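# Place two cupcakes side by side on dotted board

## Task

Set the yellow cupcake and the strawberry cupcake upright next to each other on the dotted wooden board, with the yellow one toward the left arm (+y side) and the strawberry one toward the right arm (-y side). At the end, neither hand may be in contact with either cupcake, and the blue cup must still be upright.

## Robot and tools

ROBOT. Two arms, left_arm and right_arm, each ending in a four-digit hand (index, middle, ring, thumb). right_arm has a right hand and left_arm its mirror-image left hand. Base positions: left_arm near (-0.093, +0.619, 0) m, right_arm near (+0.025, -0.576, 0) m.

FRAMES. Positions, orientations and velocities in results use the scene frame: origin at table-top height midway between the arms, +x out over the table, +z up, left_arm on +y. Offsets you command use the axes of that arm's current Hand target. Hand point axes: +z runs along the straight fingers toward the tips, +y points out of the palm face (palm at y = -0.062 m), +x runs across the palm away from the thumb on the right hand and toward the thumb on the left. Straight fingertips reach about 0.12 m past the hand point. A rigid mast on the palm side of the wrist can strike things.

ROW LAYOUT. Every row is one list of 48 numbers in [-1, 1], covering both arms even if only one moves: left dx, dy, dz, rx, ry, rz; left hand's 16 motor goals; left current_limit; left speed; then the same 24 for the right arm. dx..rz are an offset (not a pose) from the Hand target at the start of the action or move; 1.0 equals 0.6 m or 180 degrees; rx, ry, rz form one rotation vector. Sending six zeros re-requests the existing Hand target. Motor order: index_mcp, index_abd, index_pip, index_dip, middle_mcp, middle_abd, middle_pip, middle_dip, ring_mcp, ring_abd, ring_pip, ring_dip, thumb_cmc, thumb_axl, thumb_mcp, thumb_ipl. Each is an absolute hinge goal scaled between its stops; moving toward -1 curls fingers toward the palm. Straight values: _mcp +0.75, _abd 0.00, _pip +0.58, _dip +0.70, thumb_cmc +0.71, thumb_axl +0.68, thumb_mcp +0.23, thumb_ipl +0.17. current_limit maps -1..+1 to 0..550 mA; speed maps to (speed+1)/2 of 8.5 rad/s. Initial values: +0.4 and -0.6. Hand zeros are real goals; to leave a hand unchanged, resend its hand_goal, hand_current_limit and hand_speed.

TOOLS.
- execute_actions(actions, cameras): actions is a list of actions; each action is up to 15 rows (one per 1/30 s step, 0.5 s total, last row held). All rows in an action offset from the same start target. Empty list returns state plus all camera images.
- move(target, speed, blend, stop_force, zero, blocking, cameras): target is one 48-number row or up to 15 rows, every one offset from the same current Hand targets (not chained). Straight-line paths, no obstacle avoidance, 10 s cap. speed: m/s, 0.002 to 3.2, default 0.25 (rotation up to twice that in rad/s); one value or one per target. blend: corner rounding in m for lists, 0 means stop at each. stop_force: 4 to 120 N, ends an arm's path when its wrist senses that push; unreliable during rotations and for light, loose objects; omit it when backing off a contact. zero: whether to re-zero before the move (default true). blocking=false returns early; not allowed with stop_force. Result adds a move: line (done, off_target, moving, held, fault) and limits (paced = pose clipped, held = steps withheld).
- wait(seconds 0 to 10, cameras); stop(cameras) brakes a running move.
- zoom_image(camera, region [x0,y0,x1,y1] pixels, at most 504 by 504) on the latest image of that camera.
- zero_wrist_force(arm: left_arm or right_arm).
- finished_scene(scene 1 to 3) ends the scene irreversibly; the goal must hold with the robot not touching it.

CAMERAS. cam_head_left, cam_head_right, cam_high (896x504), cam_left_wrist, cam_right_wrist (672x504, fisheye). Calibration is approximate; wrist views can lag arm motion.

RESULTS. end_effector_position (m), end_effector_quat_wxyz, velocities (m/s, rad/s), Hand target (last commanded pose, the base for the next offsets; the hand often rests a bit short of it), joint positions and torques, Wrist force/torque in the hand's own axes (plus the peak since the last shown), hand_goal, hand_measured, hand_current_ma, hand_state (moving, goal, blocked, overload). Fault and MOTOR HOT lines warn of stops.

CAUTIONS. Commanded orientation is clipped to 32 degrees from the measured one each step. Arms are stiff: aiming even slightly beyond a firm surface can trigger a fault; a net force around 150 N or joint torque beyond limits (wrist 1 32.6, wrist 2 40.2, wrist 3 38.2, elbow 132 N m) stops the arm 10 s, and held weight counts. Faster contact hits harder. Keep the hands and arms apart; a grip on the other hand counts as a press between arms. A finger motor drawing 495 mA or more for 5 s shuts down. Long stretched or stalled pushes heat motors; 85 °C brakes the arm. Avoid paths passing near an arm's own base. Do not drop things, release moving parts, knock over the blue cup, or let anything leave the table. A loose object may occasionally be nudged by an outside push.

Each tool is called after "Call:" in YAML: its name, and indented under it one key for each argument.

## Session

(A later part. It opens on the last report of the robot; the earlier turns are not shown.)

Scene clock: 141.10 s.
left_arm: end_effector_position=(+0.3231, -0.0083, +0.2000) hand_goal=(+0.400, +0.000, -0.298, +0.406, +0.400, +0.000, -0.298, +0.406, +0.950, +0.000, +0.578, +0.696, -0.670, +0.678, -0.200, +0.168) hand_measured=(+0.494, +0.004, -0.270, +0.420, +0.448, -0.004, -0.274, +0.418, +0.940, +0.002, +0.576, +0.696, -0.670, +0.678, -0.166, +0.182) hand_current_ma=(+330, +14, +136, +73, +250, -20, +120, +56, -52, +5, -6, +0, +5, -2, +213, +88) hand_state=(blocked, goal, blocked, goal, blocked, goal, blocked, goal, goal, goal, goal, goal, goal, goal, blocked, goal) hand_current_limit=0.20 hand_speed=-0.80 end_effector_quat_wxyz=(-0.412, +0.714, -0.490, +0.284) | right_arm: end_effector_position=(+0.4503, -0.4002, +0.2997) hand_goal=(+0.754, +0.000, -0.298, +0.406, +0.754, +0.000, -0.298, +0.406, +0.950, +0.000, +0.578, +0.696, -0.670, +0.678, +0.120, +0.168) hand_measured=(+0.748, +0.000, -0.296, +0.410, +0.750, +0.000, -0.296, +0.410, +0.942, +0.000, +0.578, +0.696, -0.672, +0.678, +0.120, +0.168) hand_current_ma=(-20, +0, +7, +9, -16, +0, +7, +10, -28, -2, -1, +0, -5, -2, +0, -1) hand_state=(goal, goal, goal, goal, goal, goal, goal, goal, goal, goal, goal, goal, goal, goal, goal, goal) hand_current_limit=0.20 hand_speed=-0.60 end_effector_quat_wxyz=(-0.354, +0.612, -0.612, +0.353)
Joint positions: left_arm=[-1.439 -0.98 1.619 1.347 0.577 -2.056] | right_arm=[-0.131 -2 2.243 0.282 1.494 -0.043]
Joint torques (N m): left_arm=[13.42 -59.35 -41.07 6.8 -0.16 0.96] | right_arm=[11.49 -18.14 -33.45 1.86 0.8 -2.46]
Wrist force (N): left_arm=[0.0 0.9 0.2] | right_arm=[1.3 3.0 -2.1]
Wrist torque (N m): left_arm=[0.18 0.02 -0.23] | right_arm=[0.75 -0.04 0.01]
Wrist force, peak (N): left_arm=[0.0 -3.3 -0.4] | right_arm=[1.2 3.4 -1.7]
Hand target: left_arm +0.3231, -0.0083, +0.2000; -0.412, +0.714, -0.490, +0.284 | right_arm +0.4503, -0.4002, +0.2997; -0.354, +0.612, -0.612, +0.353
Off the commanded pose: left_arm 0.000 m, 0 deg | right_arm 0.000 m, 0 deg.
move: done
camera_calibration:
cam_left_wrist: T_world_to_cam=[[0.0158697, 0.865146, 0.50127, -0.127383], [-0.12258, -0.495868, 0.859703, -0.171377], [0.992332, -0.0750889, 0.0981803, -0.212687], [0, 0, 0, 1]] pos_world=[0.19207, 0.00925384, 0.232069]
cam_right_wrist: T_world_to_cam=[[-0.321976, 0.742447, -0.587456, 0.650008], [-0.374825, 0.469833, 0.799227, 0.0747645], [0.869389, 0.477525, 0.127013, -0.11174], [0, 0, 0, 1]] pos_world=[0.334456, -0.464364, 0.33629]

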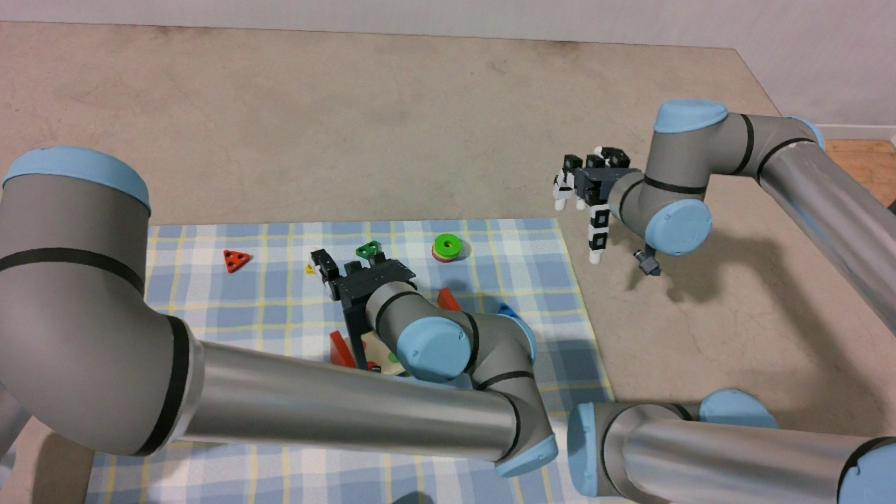

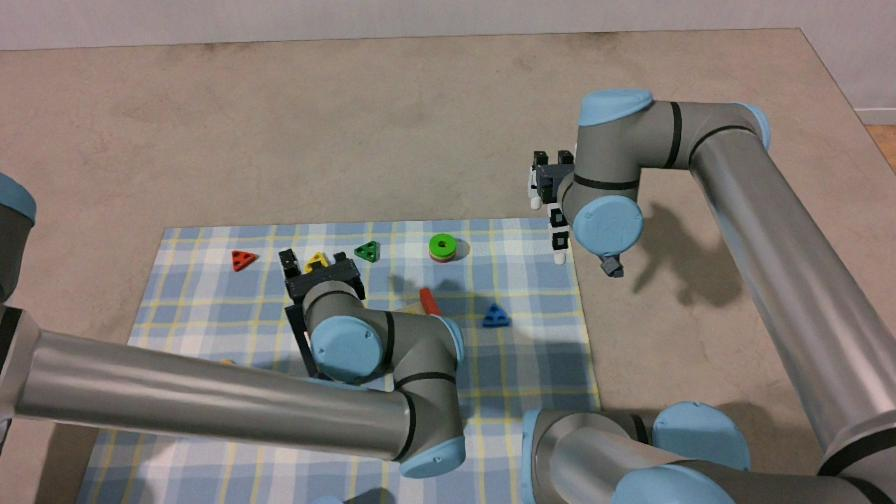

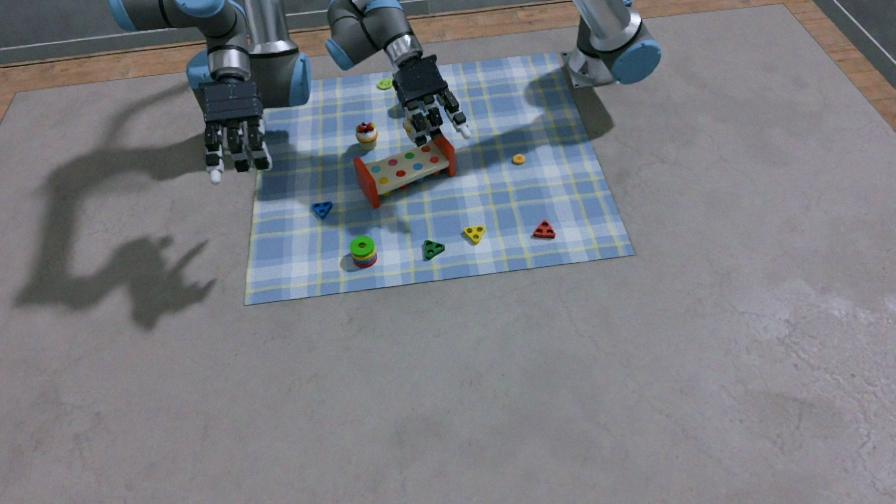

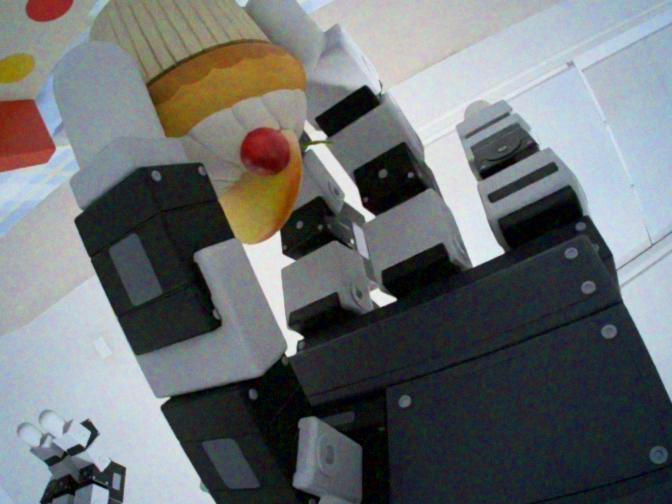

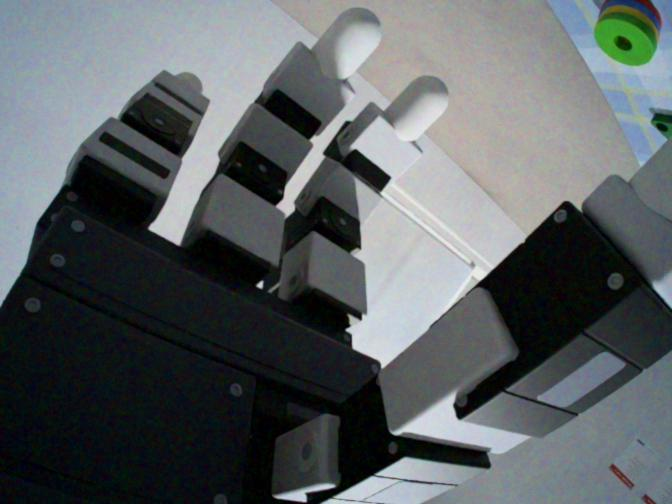

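Call:
move:
  target:
    - [0,0.1184,0.0683,0,0,0,0.40,0,-0.299,0.406,0.40,0,-0.299,0.406,0.95,0,0.577,0.696,-0.671,0.678,-0.2,0.168,0.2,-0.8,0,0,0,0,0,0,0.753,0,-0.299,0.406,0.753,0,-0.299,0.406,0.95,0,0.577,0.696,-0.671,0.678,0.12,0.168,0.2,-0.6]
    - [0,0.1443,0.0833,0,0,0,0.40,0,-0.299,0.406,0.40,0,-0.299,0.406,0.95,0,0.577,0.696,-0.671,0.678,-0.2,0.168,0.2,-0.8,0,0,0,0,0,0,0.753,0,-0.299,0.406,0.753,0,-0.299,0.406,0.95,0,0.577,0.696,-0.671,0.678,0.12,0.168,0.2,-0.6]
  speed: [0.1, 0.02]
  stop_force: 6
  cameras: ["cam_high","cam_left_wrist"]

Call:
execute_actions:
  actions:
    - [[0,0,0,0,0,0,0.49,0,-0.299,0.406,0.49,0,-0.299,0.406,0.95,0,0.577,0.696,-0.671,0.678,-0.12,0.168,0.2,-0.9,0,0,0,0,0,0,0.753,0,-0.299,0.406,0.753,0,-0.299,0.406,0.95,0,0.577,0.696,-0.671,0.678,0.12,0.168,0.2,-0.6]]
    - [[0,0,0,0,0,0,0.753,0,-0.299,0.406,0.753,0,-0.299,0.406,0.95,0,0.577,0.696,-0.671,0.678,0.12,0.168,0.2,-0.8,0,0,0,0,0,0,0.753,0,-0.299,0.406,0.753,0,-0.299,0.406,0.95,0,0.577,0.696,-0.671,0.678,0.12,0.168,0.2,-0.6]]
    - [[0,0,0,0,0,0,0.753,0,-0.299,0.406,0.753,0,-0.299,0.406,0.95,0,0.577,0.696,-0.671,0.678,0.12,0.168,0.2,-0.8,0,0,0,0,0,0,0.753,0,-0.299,0.406,0.753,0,-0.299,0.406,0.95,0,0.577,0.696,-0.671,0.678,0.12,0.168,0.2,-0.6]]
  cameras: ["cam_left_wrist"]

Call:
move:
  target:
    - [0,-0.1876,-0.1083,0,0,0,0.753,0,-0.299,0.406,0.753,0,-0.299,0.406,0.95,0,0.577,0.696,-0.671,0.678,0.12,0.168,0.2,-0.8,0,0,0,0,0,0,0.753,0,-0.299,0.406,0.753,0,-0.299,0.406,0.95,0,0.577,0.696,-0.671,0.678,0.12,0.168,0.2,-0.6]
    - [-0.772,-0.3585,-0.1125,0,0,0,0.753,0,-0.299,0.406,0.753,0,-0.299,0.406,0.95,0,0.577,0.696,-0.671,0.678,0.12,0.168,0.2,-0.8,-0.198,0.205,-0.155,0,0,0,0.753,0,-0.299,0.406,0.753,0,-0.299,0.406,0.95,0,0.577,0.696,-0.671,0.678,0.12,0.168,0.2,-0.6]
    - [-0.772,-0.3585,-0.1125,0,0,0,0.753,0,-0.299,0.406,0.753,0,-0.299,0.406,0.95,0,0.577,0.696,-0.671,0.678,0.12,0.168,0.2,-0.8,-0.3963,0.4095,-0.3101,0,0,0,0.753,0,-0.299,0.406,0.753,0,-0.299,0.406,0.95,0,0.577,0.696,-0.671,0.678,0.12,0.168,0.2,-0.6]
  speed: [0.2, 0.35, 0.3]
  blend: [0.03, 0.03, 0]
  cameras: ["all"]

Scene clock: 168.50 s.
left_arm: end_effector_position=(+0.3232, -0.0084, +0.1079) hand_goal=(+0.400, +0.000, -0.298, +0.406, +0.400, +0.000, -0.298, +0.406, +0.950, +0.000, +0.578, +0.696, -0.670, +0.678, -0.200, +0.168) hand_measured=(+0.490, +0.006, -0.278, +0.416, +0.436, -0.008, -0.278, +0.416, +0.940, +0.002, +0.576, +0.696, -0.670, +0.678, -0.164, +0.182) hand_current_ma=(+330, +22, +102, +48, +194, -32, +102, +46, -52, +5, -6, +0, +4, -2, +238, +98) hand_state=(blocked, goal, blocked, goal, blocked, goal, blocked, goal, goal, goal, goal, goal, goal, goal, blocked, goal) hand_current_limit=0.20 hand_speed=-0.80 end_effector_quat_wxyz=(-0.412, +0.714, -0.490, +0.284) | right_arm: end_effector_position=(+0.4503, -0.4002, +0.2997) hand_goal=(+0.754, +0.000, -0.298, +0.406, +0.754, +0.000, -0.298, +0.406, +0.950, +0.000, +0.578, +0.696, -0.670, +0.678, +0.120, +0.168) hand_measured=(+0.748, +0.000, -0.296, +0.410, +0.750, +0.000, -0.296, +0.410, +0.942, +0.000, +0.578, +0.696, -0.672, +0.678, +0.120, +0.168) hand_current_ma=(-20, +0, +7, +9, -16, +0, +7, +10, -28, -2, -1, +0, -5, -2, +0, -1) hand_state=(goal, goal, goal, goal, goal, goal, goal, goal, goal, goal, goal, goal, goal, goal, goal, goal) hand_current_limit=0.20 hand_speed=-0.60 end_effector_quat_wxyz=(-0.354, +0.612, -0.612, +0.353)
Joint positions: left_arm=[-1.439 -0.882 1.65 1.217 0.577 -2.056] | right_arm=[-0.131 -2 2.243 0.282 1.494 -0.043]
Joint torques (N m): left_arm=[8.32 -78.71 -36.85 7.11 0.22 0.64] | right_arm=[11.08 -18.21 -34.03 1.74 0.47 -2.24]
Wrist force (N): left_arm=[-0.2 0.0 0.6] | right_arm=[1.3 3.3 -1.7]
Wrist torque (N m): left_arm=[0.17 0.05 -0.31] | right_arm=[0.77 -0.05 0.02]
Wrist force, peak (N): left_arm=[-0.2 -9.2 -2.2] | right_arm=[1.2 3.4 -1.9]
Hand target: left_arm +0.3232, -0.0084, +0.1079; -0.412, +0.714, -0.490, +0.284 (not the last commanded pose) | right_arm +0.4503, -0.4002, +0.2997; -0.354, +0.612, -0.612, +0.353
Off the commanded pose: left_arm 0.008 m, 0 deg | right_arm 0.000 m, 0 deg.
move: contact (left_arm); path passed 1 of 2 targets
camera_calibration:
cam_left_wrist: T_world_to_cam=[[0.0158212, 0.865105, 0.501341, -0.0811318], [-0.122449, -0.495953, 0.859672, -0.0922561], [0.992349, -0.0749895, 0.0980843, -0.203741], [0, 0, 0, 1]] pos_world=[0.192169, 0.00915438, 0.139969]
Images, in order (width x height): cam_high 896x504, cam_left_wrist 672x504.

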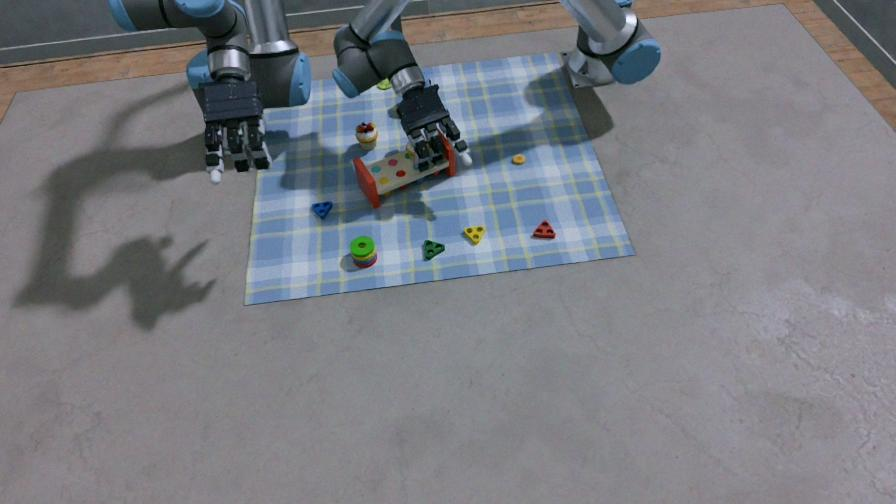

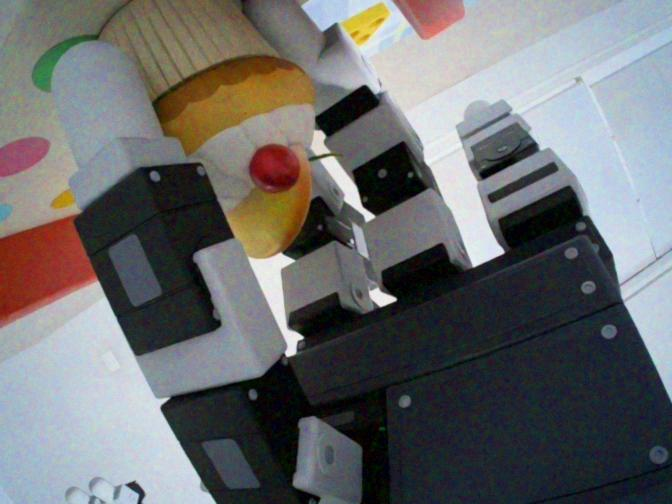

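Scene clock: 170.20 s.
left_arm: end_effector_position=(+0.3232, -0.0084, +0.1079) hand_goal=(+0.754, +0.000, -0.298, +0.406, +0.754, +0.000, -0.298, +0.406, +0.950, +0.000, +0.578, +0.696, -0.670, +0.678, +0.120, +0.168) hand_measured=(+0.736, +0.004, -0.296, +0.410, +0.738, -0.004, -0.296, +0.410, +0.940, +0.002, +0.576, +0.696, -0.670, +0.678, +0.116, +0.170) hand_current_ma=(-93, +14, +14, +17, -83, -15, +14, +17, -52, +5, -6, +0, +4, -2, -30, +10) hand_state=(goal, goal, goal, goal, goal, goal, goal, goal, goal, goal, goal, goal, goal, goal, goal, goal) hand_current_limit=0.20 hand_speed=-0.80 end_effector_quat_wxyz=(-0.412, +0.714, -0.490, +0.284) | right_arm: end_effector_position=(+0.4503, -0.4002, +0.2997) hand_goal=(+0.754, +0.000, -0.298, +0.406, +0.754, +0.000, -0.298, +0.406, +0.950, +0.000, +0.578, +0.696, -0.670, +0.678, +0.120, +0.168) hand_measured=(+0.748, +0.000, -0.296, +0.410, +0.750, +0.000, -0.296, +0.410, +0.942, +0.000, +0.578, +0.696, -0.672, +0.678, +0.120, +0.168) hand_current_ma=(-20, +0, +7, +9, -16, +0, +7, +10, -28, -2, -1, +0, -5, -2, +0, -1) hand_state=(goal, goal, goal, goal, goal, goal, goal, goal, goal, goal, goal, goal, goal, goal, goal, goal) hand_current_limit=0.20 hand_speed=-0.60 end_effector_quat_wxyz=(-0.354, +0.612, -0.612, +0.353)
Joint positions: left_arm=[-1.439 -0.882 1.65 1.217 0.577 -2.056] | right_arm=[-0.131 -2 2.243 0.282 1.494 -0.043]
Joint torques (N m): left_arm=[1.13 -83.96 -35.88 7.3 -0.95 -1.1] | right_arm=[11.1 -17.46 -33.99 1.69 0.5 -2.21]
Wrist force (N): left_arm=[-0.3 0.6 0.6] | right_arm=[1.2 3.1 -1.7]
Wrist torque (N m): left_arm=[0.08 0.09 -0.31] | right_arm=[0.75 -0.04 0.00]
Wrist force, peak (N): left_arm=[-0.1 1.1 0.8] | right_arm=[1.2 3.3 -1.7]
Hand target: left_arm +0.3232, -0.0084, +0.1079; -0.412, +0.714, -0.490, +0.284 | right_arm +0.4503, -0.4002, +0.2997; -0.354, +0.612, -0.612, +0.353
Off the commanded pose: left_arm 0.000 m, 0 deg | right_arm 0.000 m, 0 deg.
Step readings (end_effector_position of left_arm | right_arm):
0: (+0.3232, -0.0084, +0.1079) | (+0.4503, -0.4002, +0.2997)
1: (+0.3232, -0.0084, +0.1079) | (+0.4503, -0.4002, +0.2997)
2: (+0.3232, -0.0084, +0.1079) | (+0.4503, -0.4002, +0.2997)
4: (+0.3232, -0.0084, +0.1079) | (+0.4503, -0.4002, +0.2997)
8: (+0.3232, -0.0084, +0.1079) | (+0.4503, -0.4002, +0.2997)
15: (+0.3232, -0.0084, +0.1079) | (+0.4503, -0.4002, +0.2997)
16: (+0.3232, -0.0084, +0.1079) | (+0.4503, -0.4002, +0.2997)
17: (+0.3232, -0.0084, +0.1079) | (+0.4503, -0.4002, +0.2997)
19: (+0.3232, -0.0084, +0.1079) | (+0.4503, -0.4002, +0.2997)
23: (+0.3232, -0.0084, +0.1079) | (+0.4503, -0.4002, +0.2997)
30: (+0.3232, -0.0084, +0.1079) | (+0.4503, -0.4002, +0.2997)
31: (+0.3232, -0.0084, +0.1079) | (+0.4503, -0.4002, +0.2997)
32: (+0.3232, -0.0084, +0.1079) | (+0.4503, -0.4002, +0.2997)
34: (+0.3232, -0.0084, +0.1079) | (+0.4503, -0.4002, +0.2997)
38: (+0.3232, -0.0084, +0.1079) | (+0.4503, -0.4002, +0.2997)
45: (+0.3232, -0.0084, +0.1079) | (+0.4503, -0.4002, +0.2997)
camera_calibration:
cam_left_wrist: T_world_to_cam=[[0.0158212, 0.865105, 0.501341, -0.0811318], [-0.122449, -0.495953, 0.859672, -0.0922561], [0.992349, -0.0749895, 0.0980843, -0.203741], [0, 0, 0, 1]] pos_world=[0.192169, 0.00915438, 0.139969]
Images, in order (width x height): cam_left_wrist 672x504.

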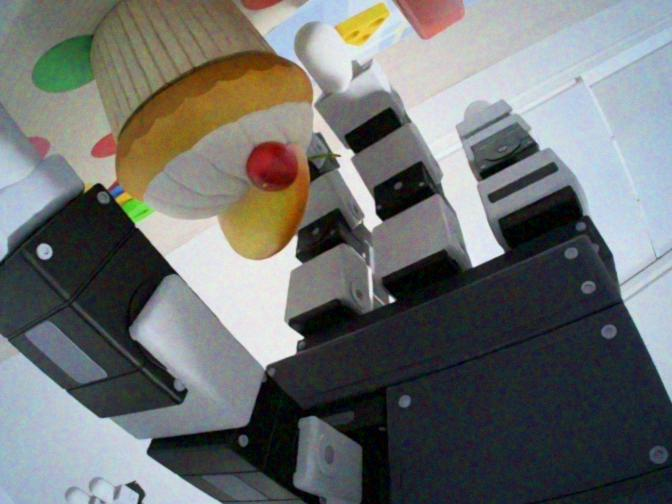

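Scene clock: 173.37 s.
left_arm: end_effector_position=(+0.2029, +0.4418, +0.3276) hand_goal=(+0.754, +0.000, -0.298, +0.406, +0.754, +0.000, -0.298, +0.406, +0.950, +0.000, +0.578, +0.696, -0.670, +0.678, +0.120, +0.168) hand_measured=(+0.738, +0.002, -0.296, +0.410, +0.740, -0.002, -0.296, +0.410, +0.940, +0.002, +0.576, +0.696, -0.670, +0.678, +0.116, +0.170) hand_current_ma=(-87, +11, +13, +17, -78, -12, +14, +17, -52, +5, -6, +0, +4, -2, -27, +10) hand_state=(goal, goal, goal, goal, goal, goal, goal, goal, goal, goal, goal, goal, goal, goal, goal, goal) hand_current_limit=0.20 hand_speed=-0.80 end_effector_quat_wxyz=(-0.412, +0.714, -0.490, +0.284) | right_arm: end_effector_position=(+0.1663, -0.1624, +0.1801) hand_goal=(+0.754, +0.000, -0.298, +0.406, +0.754, +0.000, -0.298, +0.406, +0.950, +0.000, +0.578, +0.696, -0.670, +0.678, +0.120, +0.168) hand_measured=(+0.748, +0.000, -0.296, +0.410, +0.748, +0.000, -0.296, +0.410, +0.942, +0.000, +0.578, +0.696, -0.670, +0.678, +0.120, +0.168) hand_current_ma=(-23, +0, +6, +9, -18, +0, +6, +10, -31, -2, -1, +0, -2, -2, -1, -1) hand_state=(goal, goal, goal, goal, goal, goal, goal, goal, goal, goal, goal, goal, goal, goal, goal, goal) hand_current_limit=0.20 hand_speed=-0.60 end_effector_quat_wxyz=(-0.354, +0.612, -0.612, +0.353) end_effector_velocity=(-0.001, +0.001, -0.001) end_effector_angular_velocity=(+0.003, +0.000, -0.001)
Joint positions: left_arm=[-1.778 -1.916 2.503 1.756 0.771 -2.507] | right_arm=[1.144 -1.571 2.232 0.333 2.503 0.891]
Joint velocities: left_arm=[within noise] | right_arm=[0.002 0.002 0 0 0 0.005]
Joint torques (N m): left_arm=[-11.06 -8.07 -32.19 7.48 0.09 -1.37] | right_arm=[10.53 -19.22 -30.48 3.86 2.66 1.77]
Wrist force (N): left_arm=[-0.6 0.7 1.1] | right_arm=[1.3 2.7 -1.3]
Wrist torque (N m): left_arm=[0.11 0.29 -0.06] | right_arm=[0.62 -0.03 -0.16]
Wrist force, peak (N): left_arm=[-0.1 3.0 1.8] | right_arm=[-0.4 4.9 -3.2]
Hand target: left_arm +0.2029, +0.4418, +0.3276; -0.412, +0.714, -0.490, +0.284 | right_arm +0.1663, -0.1624, +0.1801; -0.354, +0.612, -0.612, +0.353
Off the commanded pose: left_arm 0.000 m, 0 deg | right_arm 0.000 m, 0 deg.
move: done
camera_calibration:
cam_left_wrist: T_world_to_cam=[[0.0158337, 0.865148, 0.501267, -0.578838], [-0.122446, -0.495879, 0.859716, -0.0726166], [0.992349, -0.0749906, 0.0980823, -0.0722486], [0, 0, 0, 1]] pos_world=[0.0719693, 0.459354, 0.359669]
cam_right_wrist: T_world_to_cam=[[-0.322067, 0.742486, -0.587357, 0.311804], [-0.374926, 0.469656, 0.799283, -0.0479512], [0.869312, 0.477638, 0.127116, 0.0367962], [0, 0, 0, 1]] pos_world=[0.0504562, -0.226564, 0.216789]

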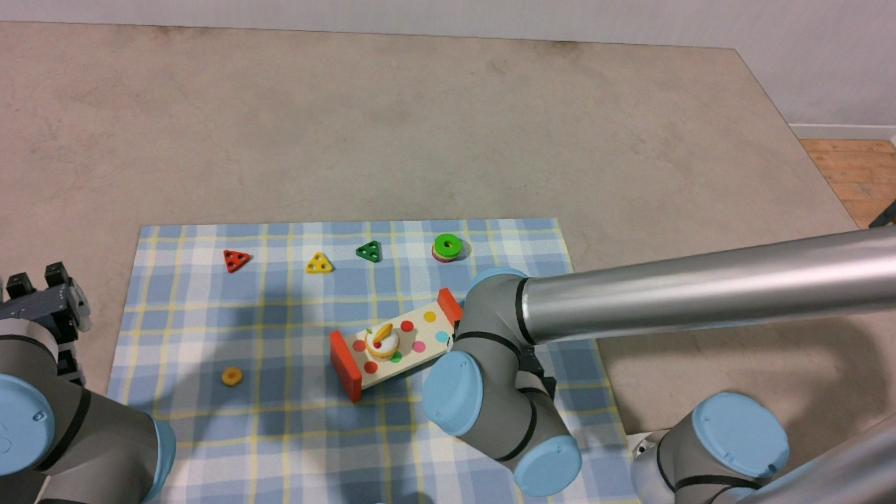

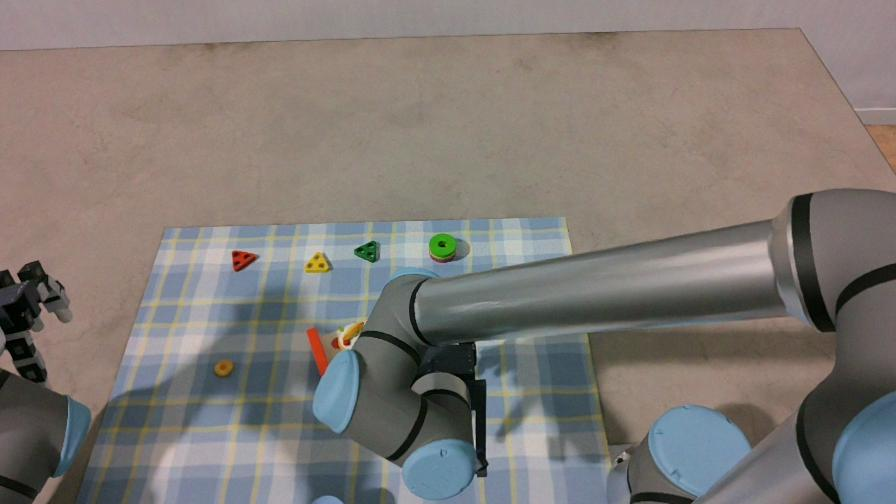

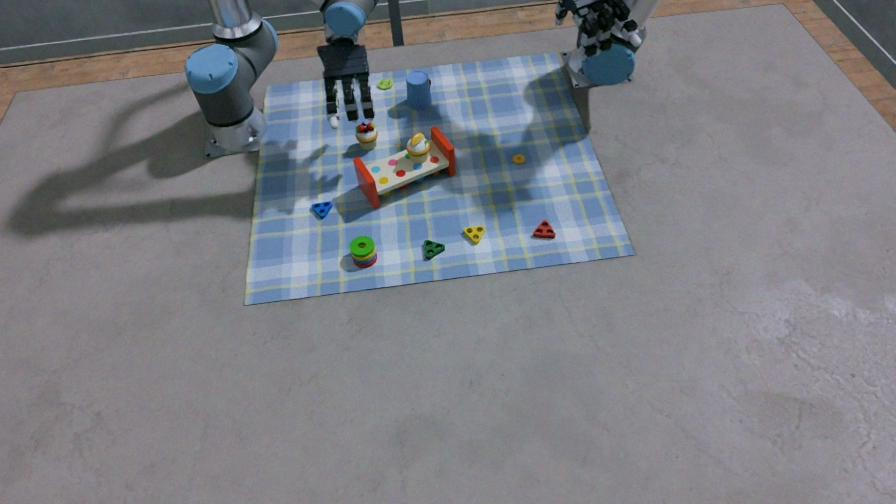

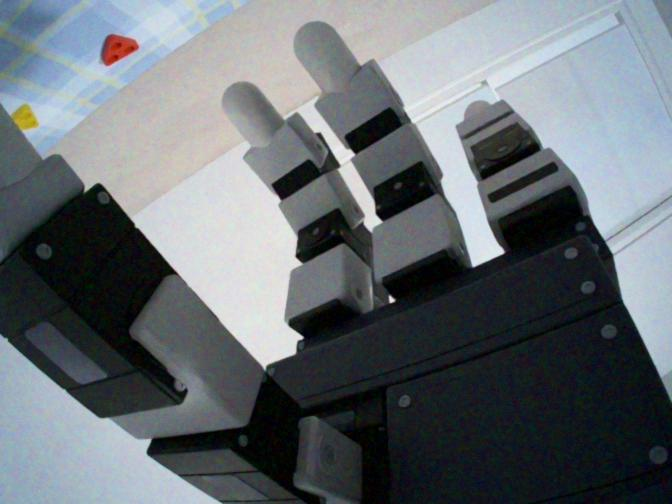

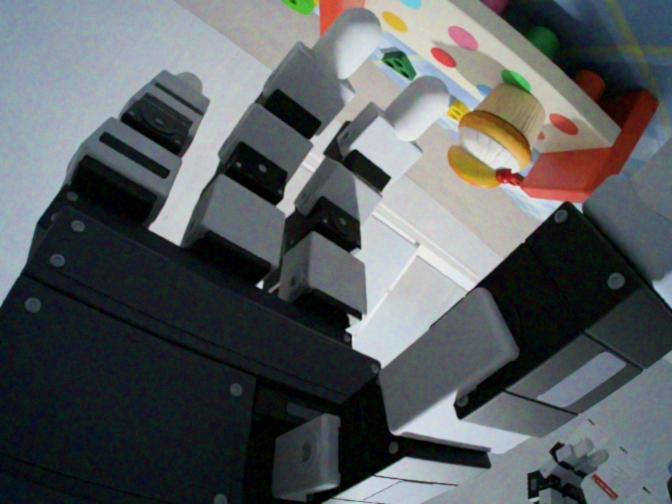

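Call:
move:
  target: [0,0,0,0,0,0,0.753,0,-0.299,0.406,0.753,0,-0.299,0.406,0.95,0,0.577,0.696,-0.671,0.678,0.12,0.168,0.2,-0.8,0,0.1876,0.1083,0,0,0,0.753,0,-0.299,0.406,0.753,0,-0.299,0.406,0.95,0,0.577,0.696,-0.671,0.678,0.12,0.168,0.2,-0.6]
  speed: 0.12
  stop_force: 12
  cameras: ["cam_right_wrist"]

Call:
execute_actions:
  actions:
    - [[0,0,0,0,0,0,0.753,0,-0.299,0.406,0.753,0,-0.299,0.406,0.95,0,0.577,0.696,-0.671,0.678,0.12,0.168,0.2,-0.8,0,0,0,0,0,0,0.60,0,-0.299,0.406,0.60,0,-0.299,0.406,0.95,0,0.577,0.696,-0.671,0.678,-0.112,0.168,0.2,-0.8]]
    - [[0,0,0,0,0,0,0.753,0,-0.299,0.406,0.753,0,-0.299,0.406,0.95,0,0.577,0.696,-0.671,0.678,0.12,0.168,0.2,-0.8,0,0,0,0,0,0,0.40,0,-0.299,0.406,0.40,0,-0.299,0.406,0.95,0,0.577,0.696,-0.671,0.678,-0.2,0.168,0.2,-0.8]]
    - [[0,0,0,0,0,0,0.753,0,-0.299,0.406,0.753,0,-0.299,0.406,0.95,0,0.577,0.696,-0.671,0.678,0.12,0.168,0.2,-0.8,0,0,0,0,0,0,0.40,0,-0.299,0.406,0.40,0,-0.299,0.406,0.95,0,0.577,0.696,-0.671,0.678,-0.2,0.168,0.2,-0.8]]
  cameras: ["cam_right_wrist"]

Call:
move:
  target:
    - [0,0,0,0,0,0,0.753,0,-0.299,0.406,0.753,0,-0.299,0.406,0.95,0,0.577,0.696,-0.671,0.678,0.12,0.168,0.2,-0.8,0,-0.2454,-0.1417,0,0,0,0.40,0,-0.299,0.406,0.40,0,-0.299,0.406,0.95,0,0.577,0.696,-0.671,0.678,-0.2,0.168,0.2,-0.8]
    - [0,0,0,0,0,0,0.753,0,-0.299,0.406,0.753,0,-0.299,0.406,0.95,0,0.577,0.696,-0.671,0.678,0.12,0.168,0.2,-0.8,-0.0915,-0.3773,0.1535,0,-0.101,-0.0583,0.40,0,-0.299,0.406,0.40,0,-0.299,0.406,0.95,0,0.577,0.696,-0.671,0.678,-0.2,0.168,0.2,-0.8]
  speed: 0.2
  blend: [0.03, 0]
  cameras: ["cam_high","cam_right_wrist","cam_head_left"]

Scene clock: 195.90 s.
left_arm: end_effector_position=(+0.2029, +0.4418, +0.3276) hand_goal=(+0.754, +0.000, -0.298, +0.406, +0.754, +0.000, -0.298, +0.406, +0.950, +0.000, +0.578, +0.696, -0.670, +0.678, +0.120, +0.168) hand_measured=(+0.738, +0.002, -0.296, +0.410, +0.740, -0.002, -0.296, +0.410, +0.940, +0.002, +0.576, +0.696, -0.670, +0.678, +0.116, +0.170) hand_current_ma=(-87, +11, +13, +17, -78, -12, +14, +17, -52, +5, -6, +0, +4, -2, -27, +10) hand_state=(goal, goal, goal, goal, goal, goal, goal, goal, goal, goal, goal, goal, goal, goal, goal, goal) hand_current_limit=0.20 hand_speed=-0.80 end_effector_quat_wxyz=(-0.412, +0.714, -0.490, +0.284) | right_arm: end_effector_position=(+0.1662, -0.1623, +0.0502) hand_goal=(+0.754, +0.000, -0.298, +0.406, +0.754, +0.000, -0.298, +0.406, +0.950, +0.000, +0.578, +0.696, -0.670, +0.678, +0.120, +0.168) hand_measured=(+0.748, +0.000, -0.296, +0.410, +0.748, +0.000, -0.296, +0.410, +0.942, +0.000, +0.578, +0.696, -0.670, +0.678, +0.120, +0.168) hand_current_ma=(-23, +0, +6, +9, -18, +0, +6, +10, -32, -2, -1, +0, -2, -2, -1, -1) hand_state=(goal, goal, goal, goal, goal, goal, goal, goal, goal, goal, goal, goal, goal, goal, goal, goal) hand_current_limit=0.20 hand_speed=-0.60 end_effector_quat_wxyz=(-0.354, +0.612, -0.612, +0.353)
Joint positions: left_arm=[-1.778 -1.916 2.503 1.756 0.771 -2.507] | right_arm=[1.144 -1.367 2.328 0.034 2.503 0.892]
Joint torques (N m): left_arm=[-11.22 -9.2 -29.49 7.32 0.27 -1.56] | right_arm=[-12.07 -27.09 -29.59 -0.8 1.55 -2.8]
Wrist force (N): left_arm=[-0.3 0.7 1.1] | right_arm=[0.6 2.8 -1.4]
Wrist torque (N m): left_arm=[0.11 0.25 -0.03] | right_arm=[0.61 0.09 -0.22]
Wrist force, peak (N): left_arm=[-0.3 1.1 0.9] | right_arm=[1.0 3.9 -1.3]
Hand target: left_arm +0.2029, +0.4418, +0.3276; -0.412, +0.714, -0.490, +0.284 | right_arm +0.1662, -0.1623, +0.0502; -0.354, +0.612, -0.612, +0.353
Off the commanded pose: left_arm 0.000 m, 0 deg | right_arm 0.000 m, 0 deg.
move: done
camera_calibration:
cam_right_wrist: T_world_to_cam=[[-0.321976, 0.742447, -0.587456, 0.235368], [-0.374825, 0.469833, 0.799227, 0.055948], [0.869389, 0.477525, 0.127013, 0.053253], [0, 0, 0, 1]] pos_world=[0.050456, -0.226464, 0.0867896]
Images, in order (width x height): cam_right_wrist 672x504.

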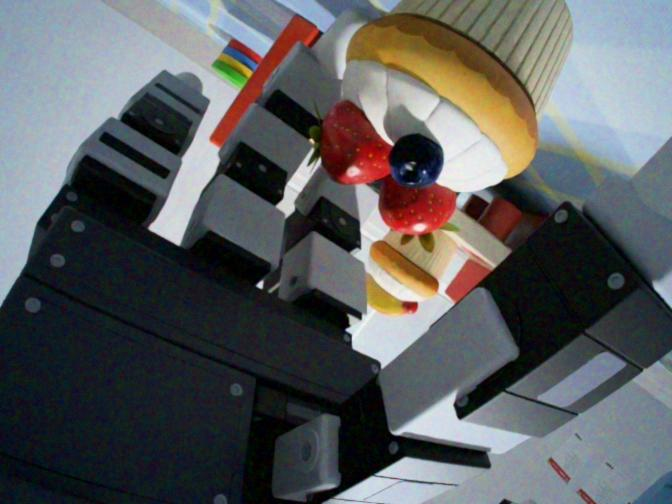

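Scene clock: 197.60 s.
left_arm: end_effector_position=(+0.2029, +0.4418, +0.3276) hand_goal=(+0.754, +0.000, -0.298, +0.406, +0.754, +0.000, -0.298, +0.406, +0.950, +0.000, +0.578, +0.696, -0.670, +0.678, +0.120, +0.168) hand_measured=(+0.738, +0.002, -0.296, +0.410, +0.740, -0.002, -0.296, +0.410, +0.940, +0.002, +0.576, +0.696, -0.670, +0.678, +0.116, +0.170) hand_current_ma=(-87, +11, +13, +17, -78, -12, +14, +17, -52, +5, -6, +0, +4, -2, -27, +10) hand_state=(goal, goal, goal, goal, goal, goal, goal, goal, goal, goal, goal, goal, goal, goal, goal, goal) hand_current_limit=0.20 hand_speed=-0.80 end_effector_quat_wxyz=(-0.412, +0.714, -0.490, +0.284) | right_arm: end_effector_position=(+0.1663, -0.1622, +0.0502) hand_goal=(+0.400, +0.000, -0.298, +0.406, +0.400, +0.000, -0.298, +0.406, +0.950, +0.000, +0.578, +0.696, -0.670, +0.678, -0.200, +0.168) hand_measured=(+0.478, +0.002, -0.284, +0.410, +0.496, -0.004, -0.280, +0.412, +0.942, +0.000, +0.578, +0.696, -0.668, +0.678, -0.166, +0.180) hand_current_ma=(+330, +6, +51, +10, +330, -9, +67, +18, -32, -2, -1, +0, +5, +0, +172, +61) hand_state=(blocked, goal, goal, goal, blocked, goal, goal, goal, goal, goal, goal, goal, goal, goal, blocked, goal) hand_current_limit=0.20 hand_speed=-0.80 end_effector_quat_wxyz=(-0.354, +0.612, -0.612, +0.353)
Joint positions: left_arm=[-1.778 -1.916 2.503 1.756 0.771 -2.507] | right_arm=[1.144 -1.367 2.328 0.034 2.503 0.892]
Joint torques (N m): left_arm=[-13.62 -9.13 -29.75 7.29 0.3 -1.54] | right_arm=[-10.16 -28.23 -24.07 -0.55 -0.07 -2.92]
Wrist force (N): left_arm=[-0.3 0.7 0.7] | right_arm=[0.6 -1.5 -2.3]
Wrist torque (N m): left_arm=[0.14 0.24 -0.03] | right_arm=[0.68 0.08 -0.22]
Wrist force, peak (N): left_arm=[-0.4 0.9 1.0] | right_arm=[0.8 3.0 -1.5]
Hand target: left_arm +0.2029, +0.4418, +0.3276; -0.412, +0.714, -0.490, +0.284 | right_arm +0.1662, -0.1623, +0.0502; -0.354, +0.612, -0.612, +0.353
Off the commanded pose: left_arm 0.000 m, 0 deg | right_arm 0.000 m, 0 deg.
Step readings (end_effector_position of left_arm | right_arm):
0: (+0.2029, +0.4418, +0.3276) | (+0.1662, -0.1623, +0.0502)
1: (+0.2029, +0.4418, +0.3276) | (+0.1662, -0.1623, +0.0502)
2: (+0.2029, +0.4418, +0.3276) | (+0.1662, -0.1623, +0.0502)
4: (+0.2029, +0.4418, +0.3276) | (+0.1662, -0.1623, +0.0502)
8: (+0.2029, +0.4418, +0.3276) | (+0.1662, -0.1623, +0.0502)
15: (+0.2029, +0.4418, +0.3276) | (+0.1662, -0.1623, +0.0502)
16: (+0.2029, +0.4418, +0.3276) | (+0.1662, -0.1623, +0.0502)
17: (+0.2029, +0.4418, +0.3276) | (+0.1663, -0.1623, +0.0502)
19: (+0.2029, +0.4418, +0.3276) | (+0.1662, -0.1623, +0.0502)
23: (+0.2029, +0.4418, +0.3276) | (+0.1663, -0.1623, +0.0502)
30: (+0.2029, +0.4418, +0.3276) | (+0.1663, -0.1623, +0.0502)
31: (+0.2029, +0.4418, +0.3276) | (+0.1663, -0.1623, +0.0502)
32: (+0.2029, +0.4418, +0.3276) | (+0.1663, -0.1623, +0.0502)
34: (+0.2029, +0.4418, +0.3276) | (+0.1663, -0.1623, +0.0502)
38: (+0.2029, +0.4418, +0.3276) | (+0.1663, -0.1623, +0.0502)
45: (+0.2029, +0.4418, +0.3276) | (+0.1663, -0.1622, +0.0502)
camera_calibration:
cam_right_wrist: T_world_to_cam=[[-0.321976, 0.742447, -0.587456, 0.235368], [-0.374825, 0.469833, 0.799227, 0.055948], [0.869389, 0.477525, 0.127013, 0.053253], [0, 0, 0, 1]] pos_world=[0.050456, -0.226464, 0.0867896]
Images, in order (width x height): cam_right_wrist 672x504.

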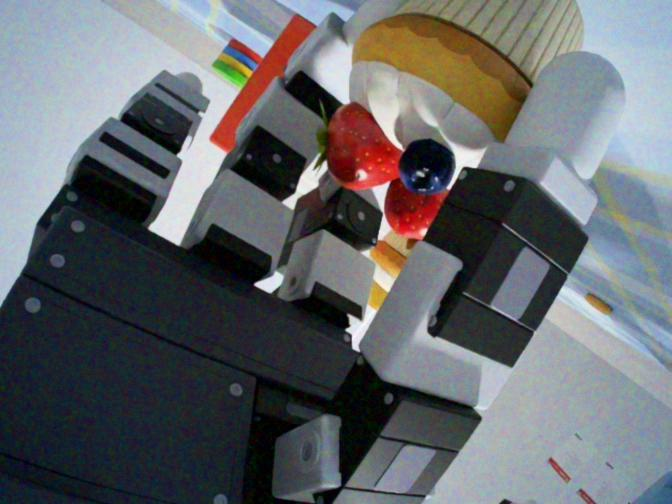

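Scene clock: 199.97 s.
left_arm: end_effector_position=(+0.2029, +0.4418, +0.3276) hand_goal=(+0.754, +0.000, -0.298, +0.406, +0.754, +0.000, -0.298, +0.406, +0.950, +0.000, +0.578, +0.696, -0.670, +0.678, +0.120, +0.168) hand_measured=(+0.738, +0.002, -0.296, +0.410, +0.740, -0.002, -0.296, +0.410, +0.940, +0.002, +0.576, +0.696, -0.670, +0.678, +0.116, +0.170) hand_current_ma=(-87, +11, +13, +17, -78, -12, +14, +17, -52, +5, -6, +0, +4, -2, -27, +10) hand_state=(goal, goal, goal, goal, goal, goal, goal, goal, goal, goal, goal, goal, goal, goal, goal, goal) hand_current_limit=0.20 hand_speed=-0.80 end_effector_quat_wxyz=(-0.412, +0.714, -0.490, +0.284) | right_arm: end_effector_position=(+0.3592, -0.1074, +0.2002) hand_goal=(+0.400, +0.000, -0.298, +0.406, +0.400, +0.000, -0.298, +0.406, +0.950, +0.000, +0.578, +0.696, -0.670, +0.678, -0.200, +0.168) hand_measured=(+0.456, +0.002, -0.274, +0.418, +0.468, -0.006, -0.266, +0.424, +0.940, +0.000, +0.578, +0.696, -0.666, +0.678, -0.158, +0.186) hand_current_ma=(+251, +7, +89, +39, +301, -15, +125, +64, -34, -2, -2, +0, +12, +1, +229, +86) hand_state=(blocked, goal, blocked, goal, blocked, goal, blocked, goal, goal, goal, goal, goal, goal, goal, blocked, goal) hand_current_limit=0.20 hand_speed=-0.80 end_effector_quat_wxyz=(-0.412, +0.714, -0.491, +0.283)
Joint positions: left_arm=[-1.778 -1.916 2.503 1.756 0.771 -2.507] | right_arm=[0.665 -1.635 2.173 0.011 1.865 0.177]
Joint torques (N m): left_arm=[-13.79 -9.34 -30.38 7.26 0.15 -1.9] | right_arm=[-11.12 -26.86 -30.25 -0.24 -1.6 -2.82]
Wrist force (N): left_arm=[-0.5 0.7 1.0] | right_arm=[1.0 3.2 -1.4]
Wrist torque (N m): left_arm=[0.11 0.27 -0.05] | right_arm=[0.66 0.02 0.01]
Wrist force, peak (N): left_arm=[-0.2 0.9 1.1] | right_arm=[0.9 5.2 -0.1]
Hand target: left_arm +0.2029, +0.4418, +0.3276; -0.412, +0.714, -0.490, +0.284 | right_arm +0.3592, -0.1074, +0.2002; -0.412, +0.714, -0.491, +0.283
Off the commanded pose: left_arm 0.000 m, 0 deg | right_arm 0.000 m, 0 deg.
move: done
camera_calibration:
cam_right_wrist: T_world_to_cam=[[-0.566418, 0.577987, -0.587454, 0.415019], [-0.518416, 0.304231, 0.79918, 0.0163543], [0.640637, 0.757215, 0.127316, -0.0475529], [0, 0, 0, 1]] pos_world=[0.274017, -0.208843, 0.236789]
Images, in order (width x height): cam_head_left 896x504, cam_high 896x504, cam_right_wrist 672x504.

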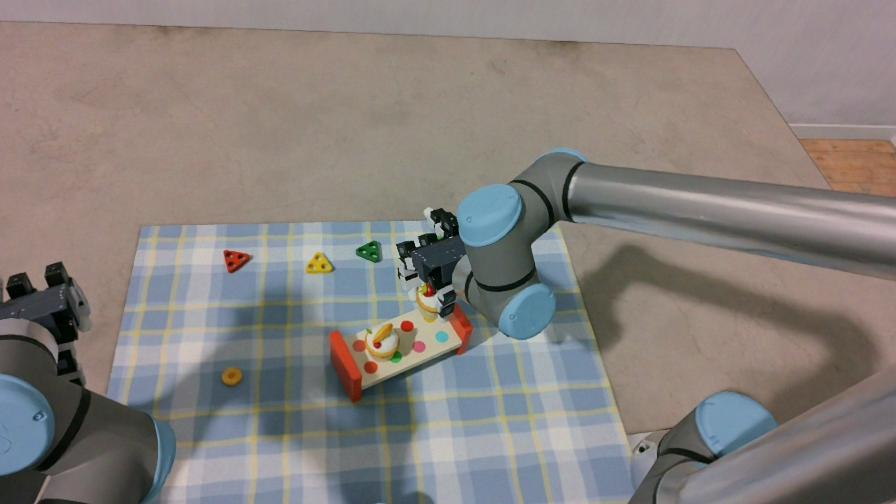

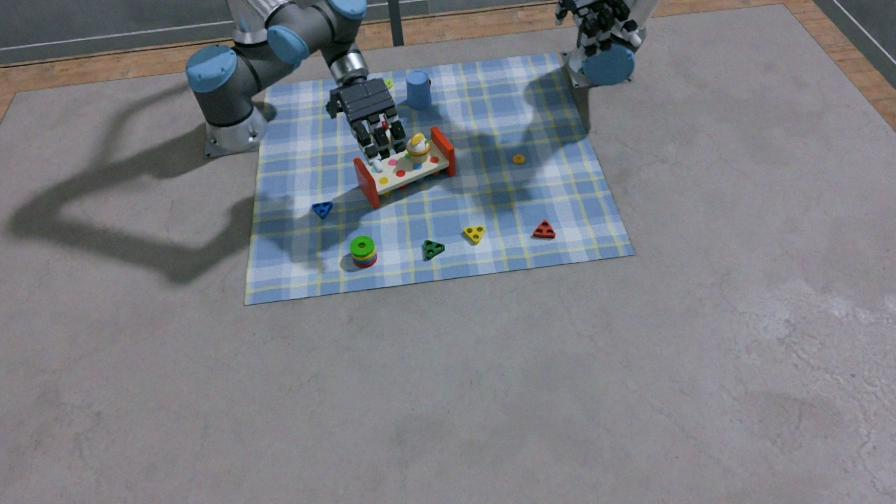

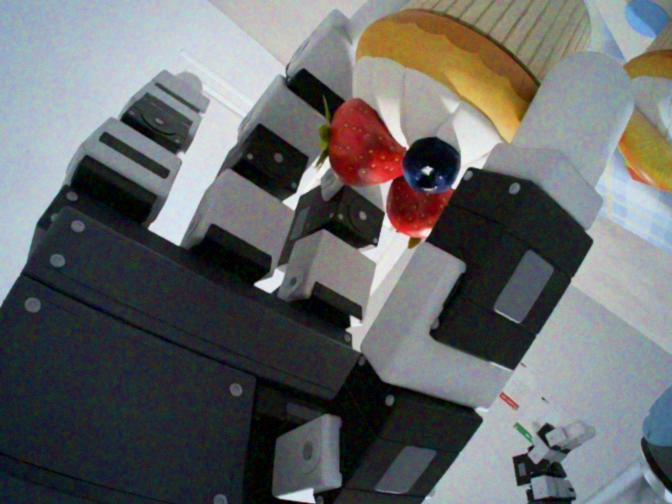

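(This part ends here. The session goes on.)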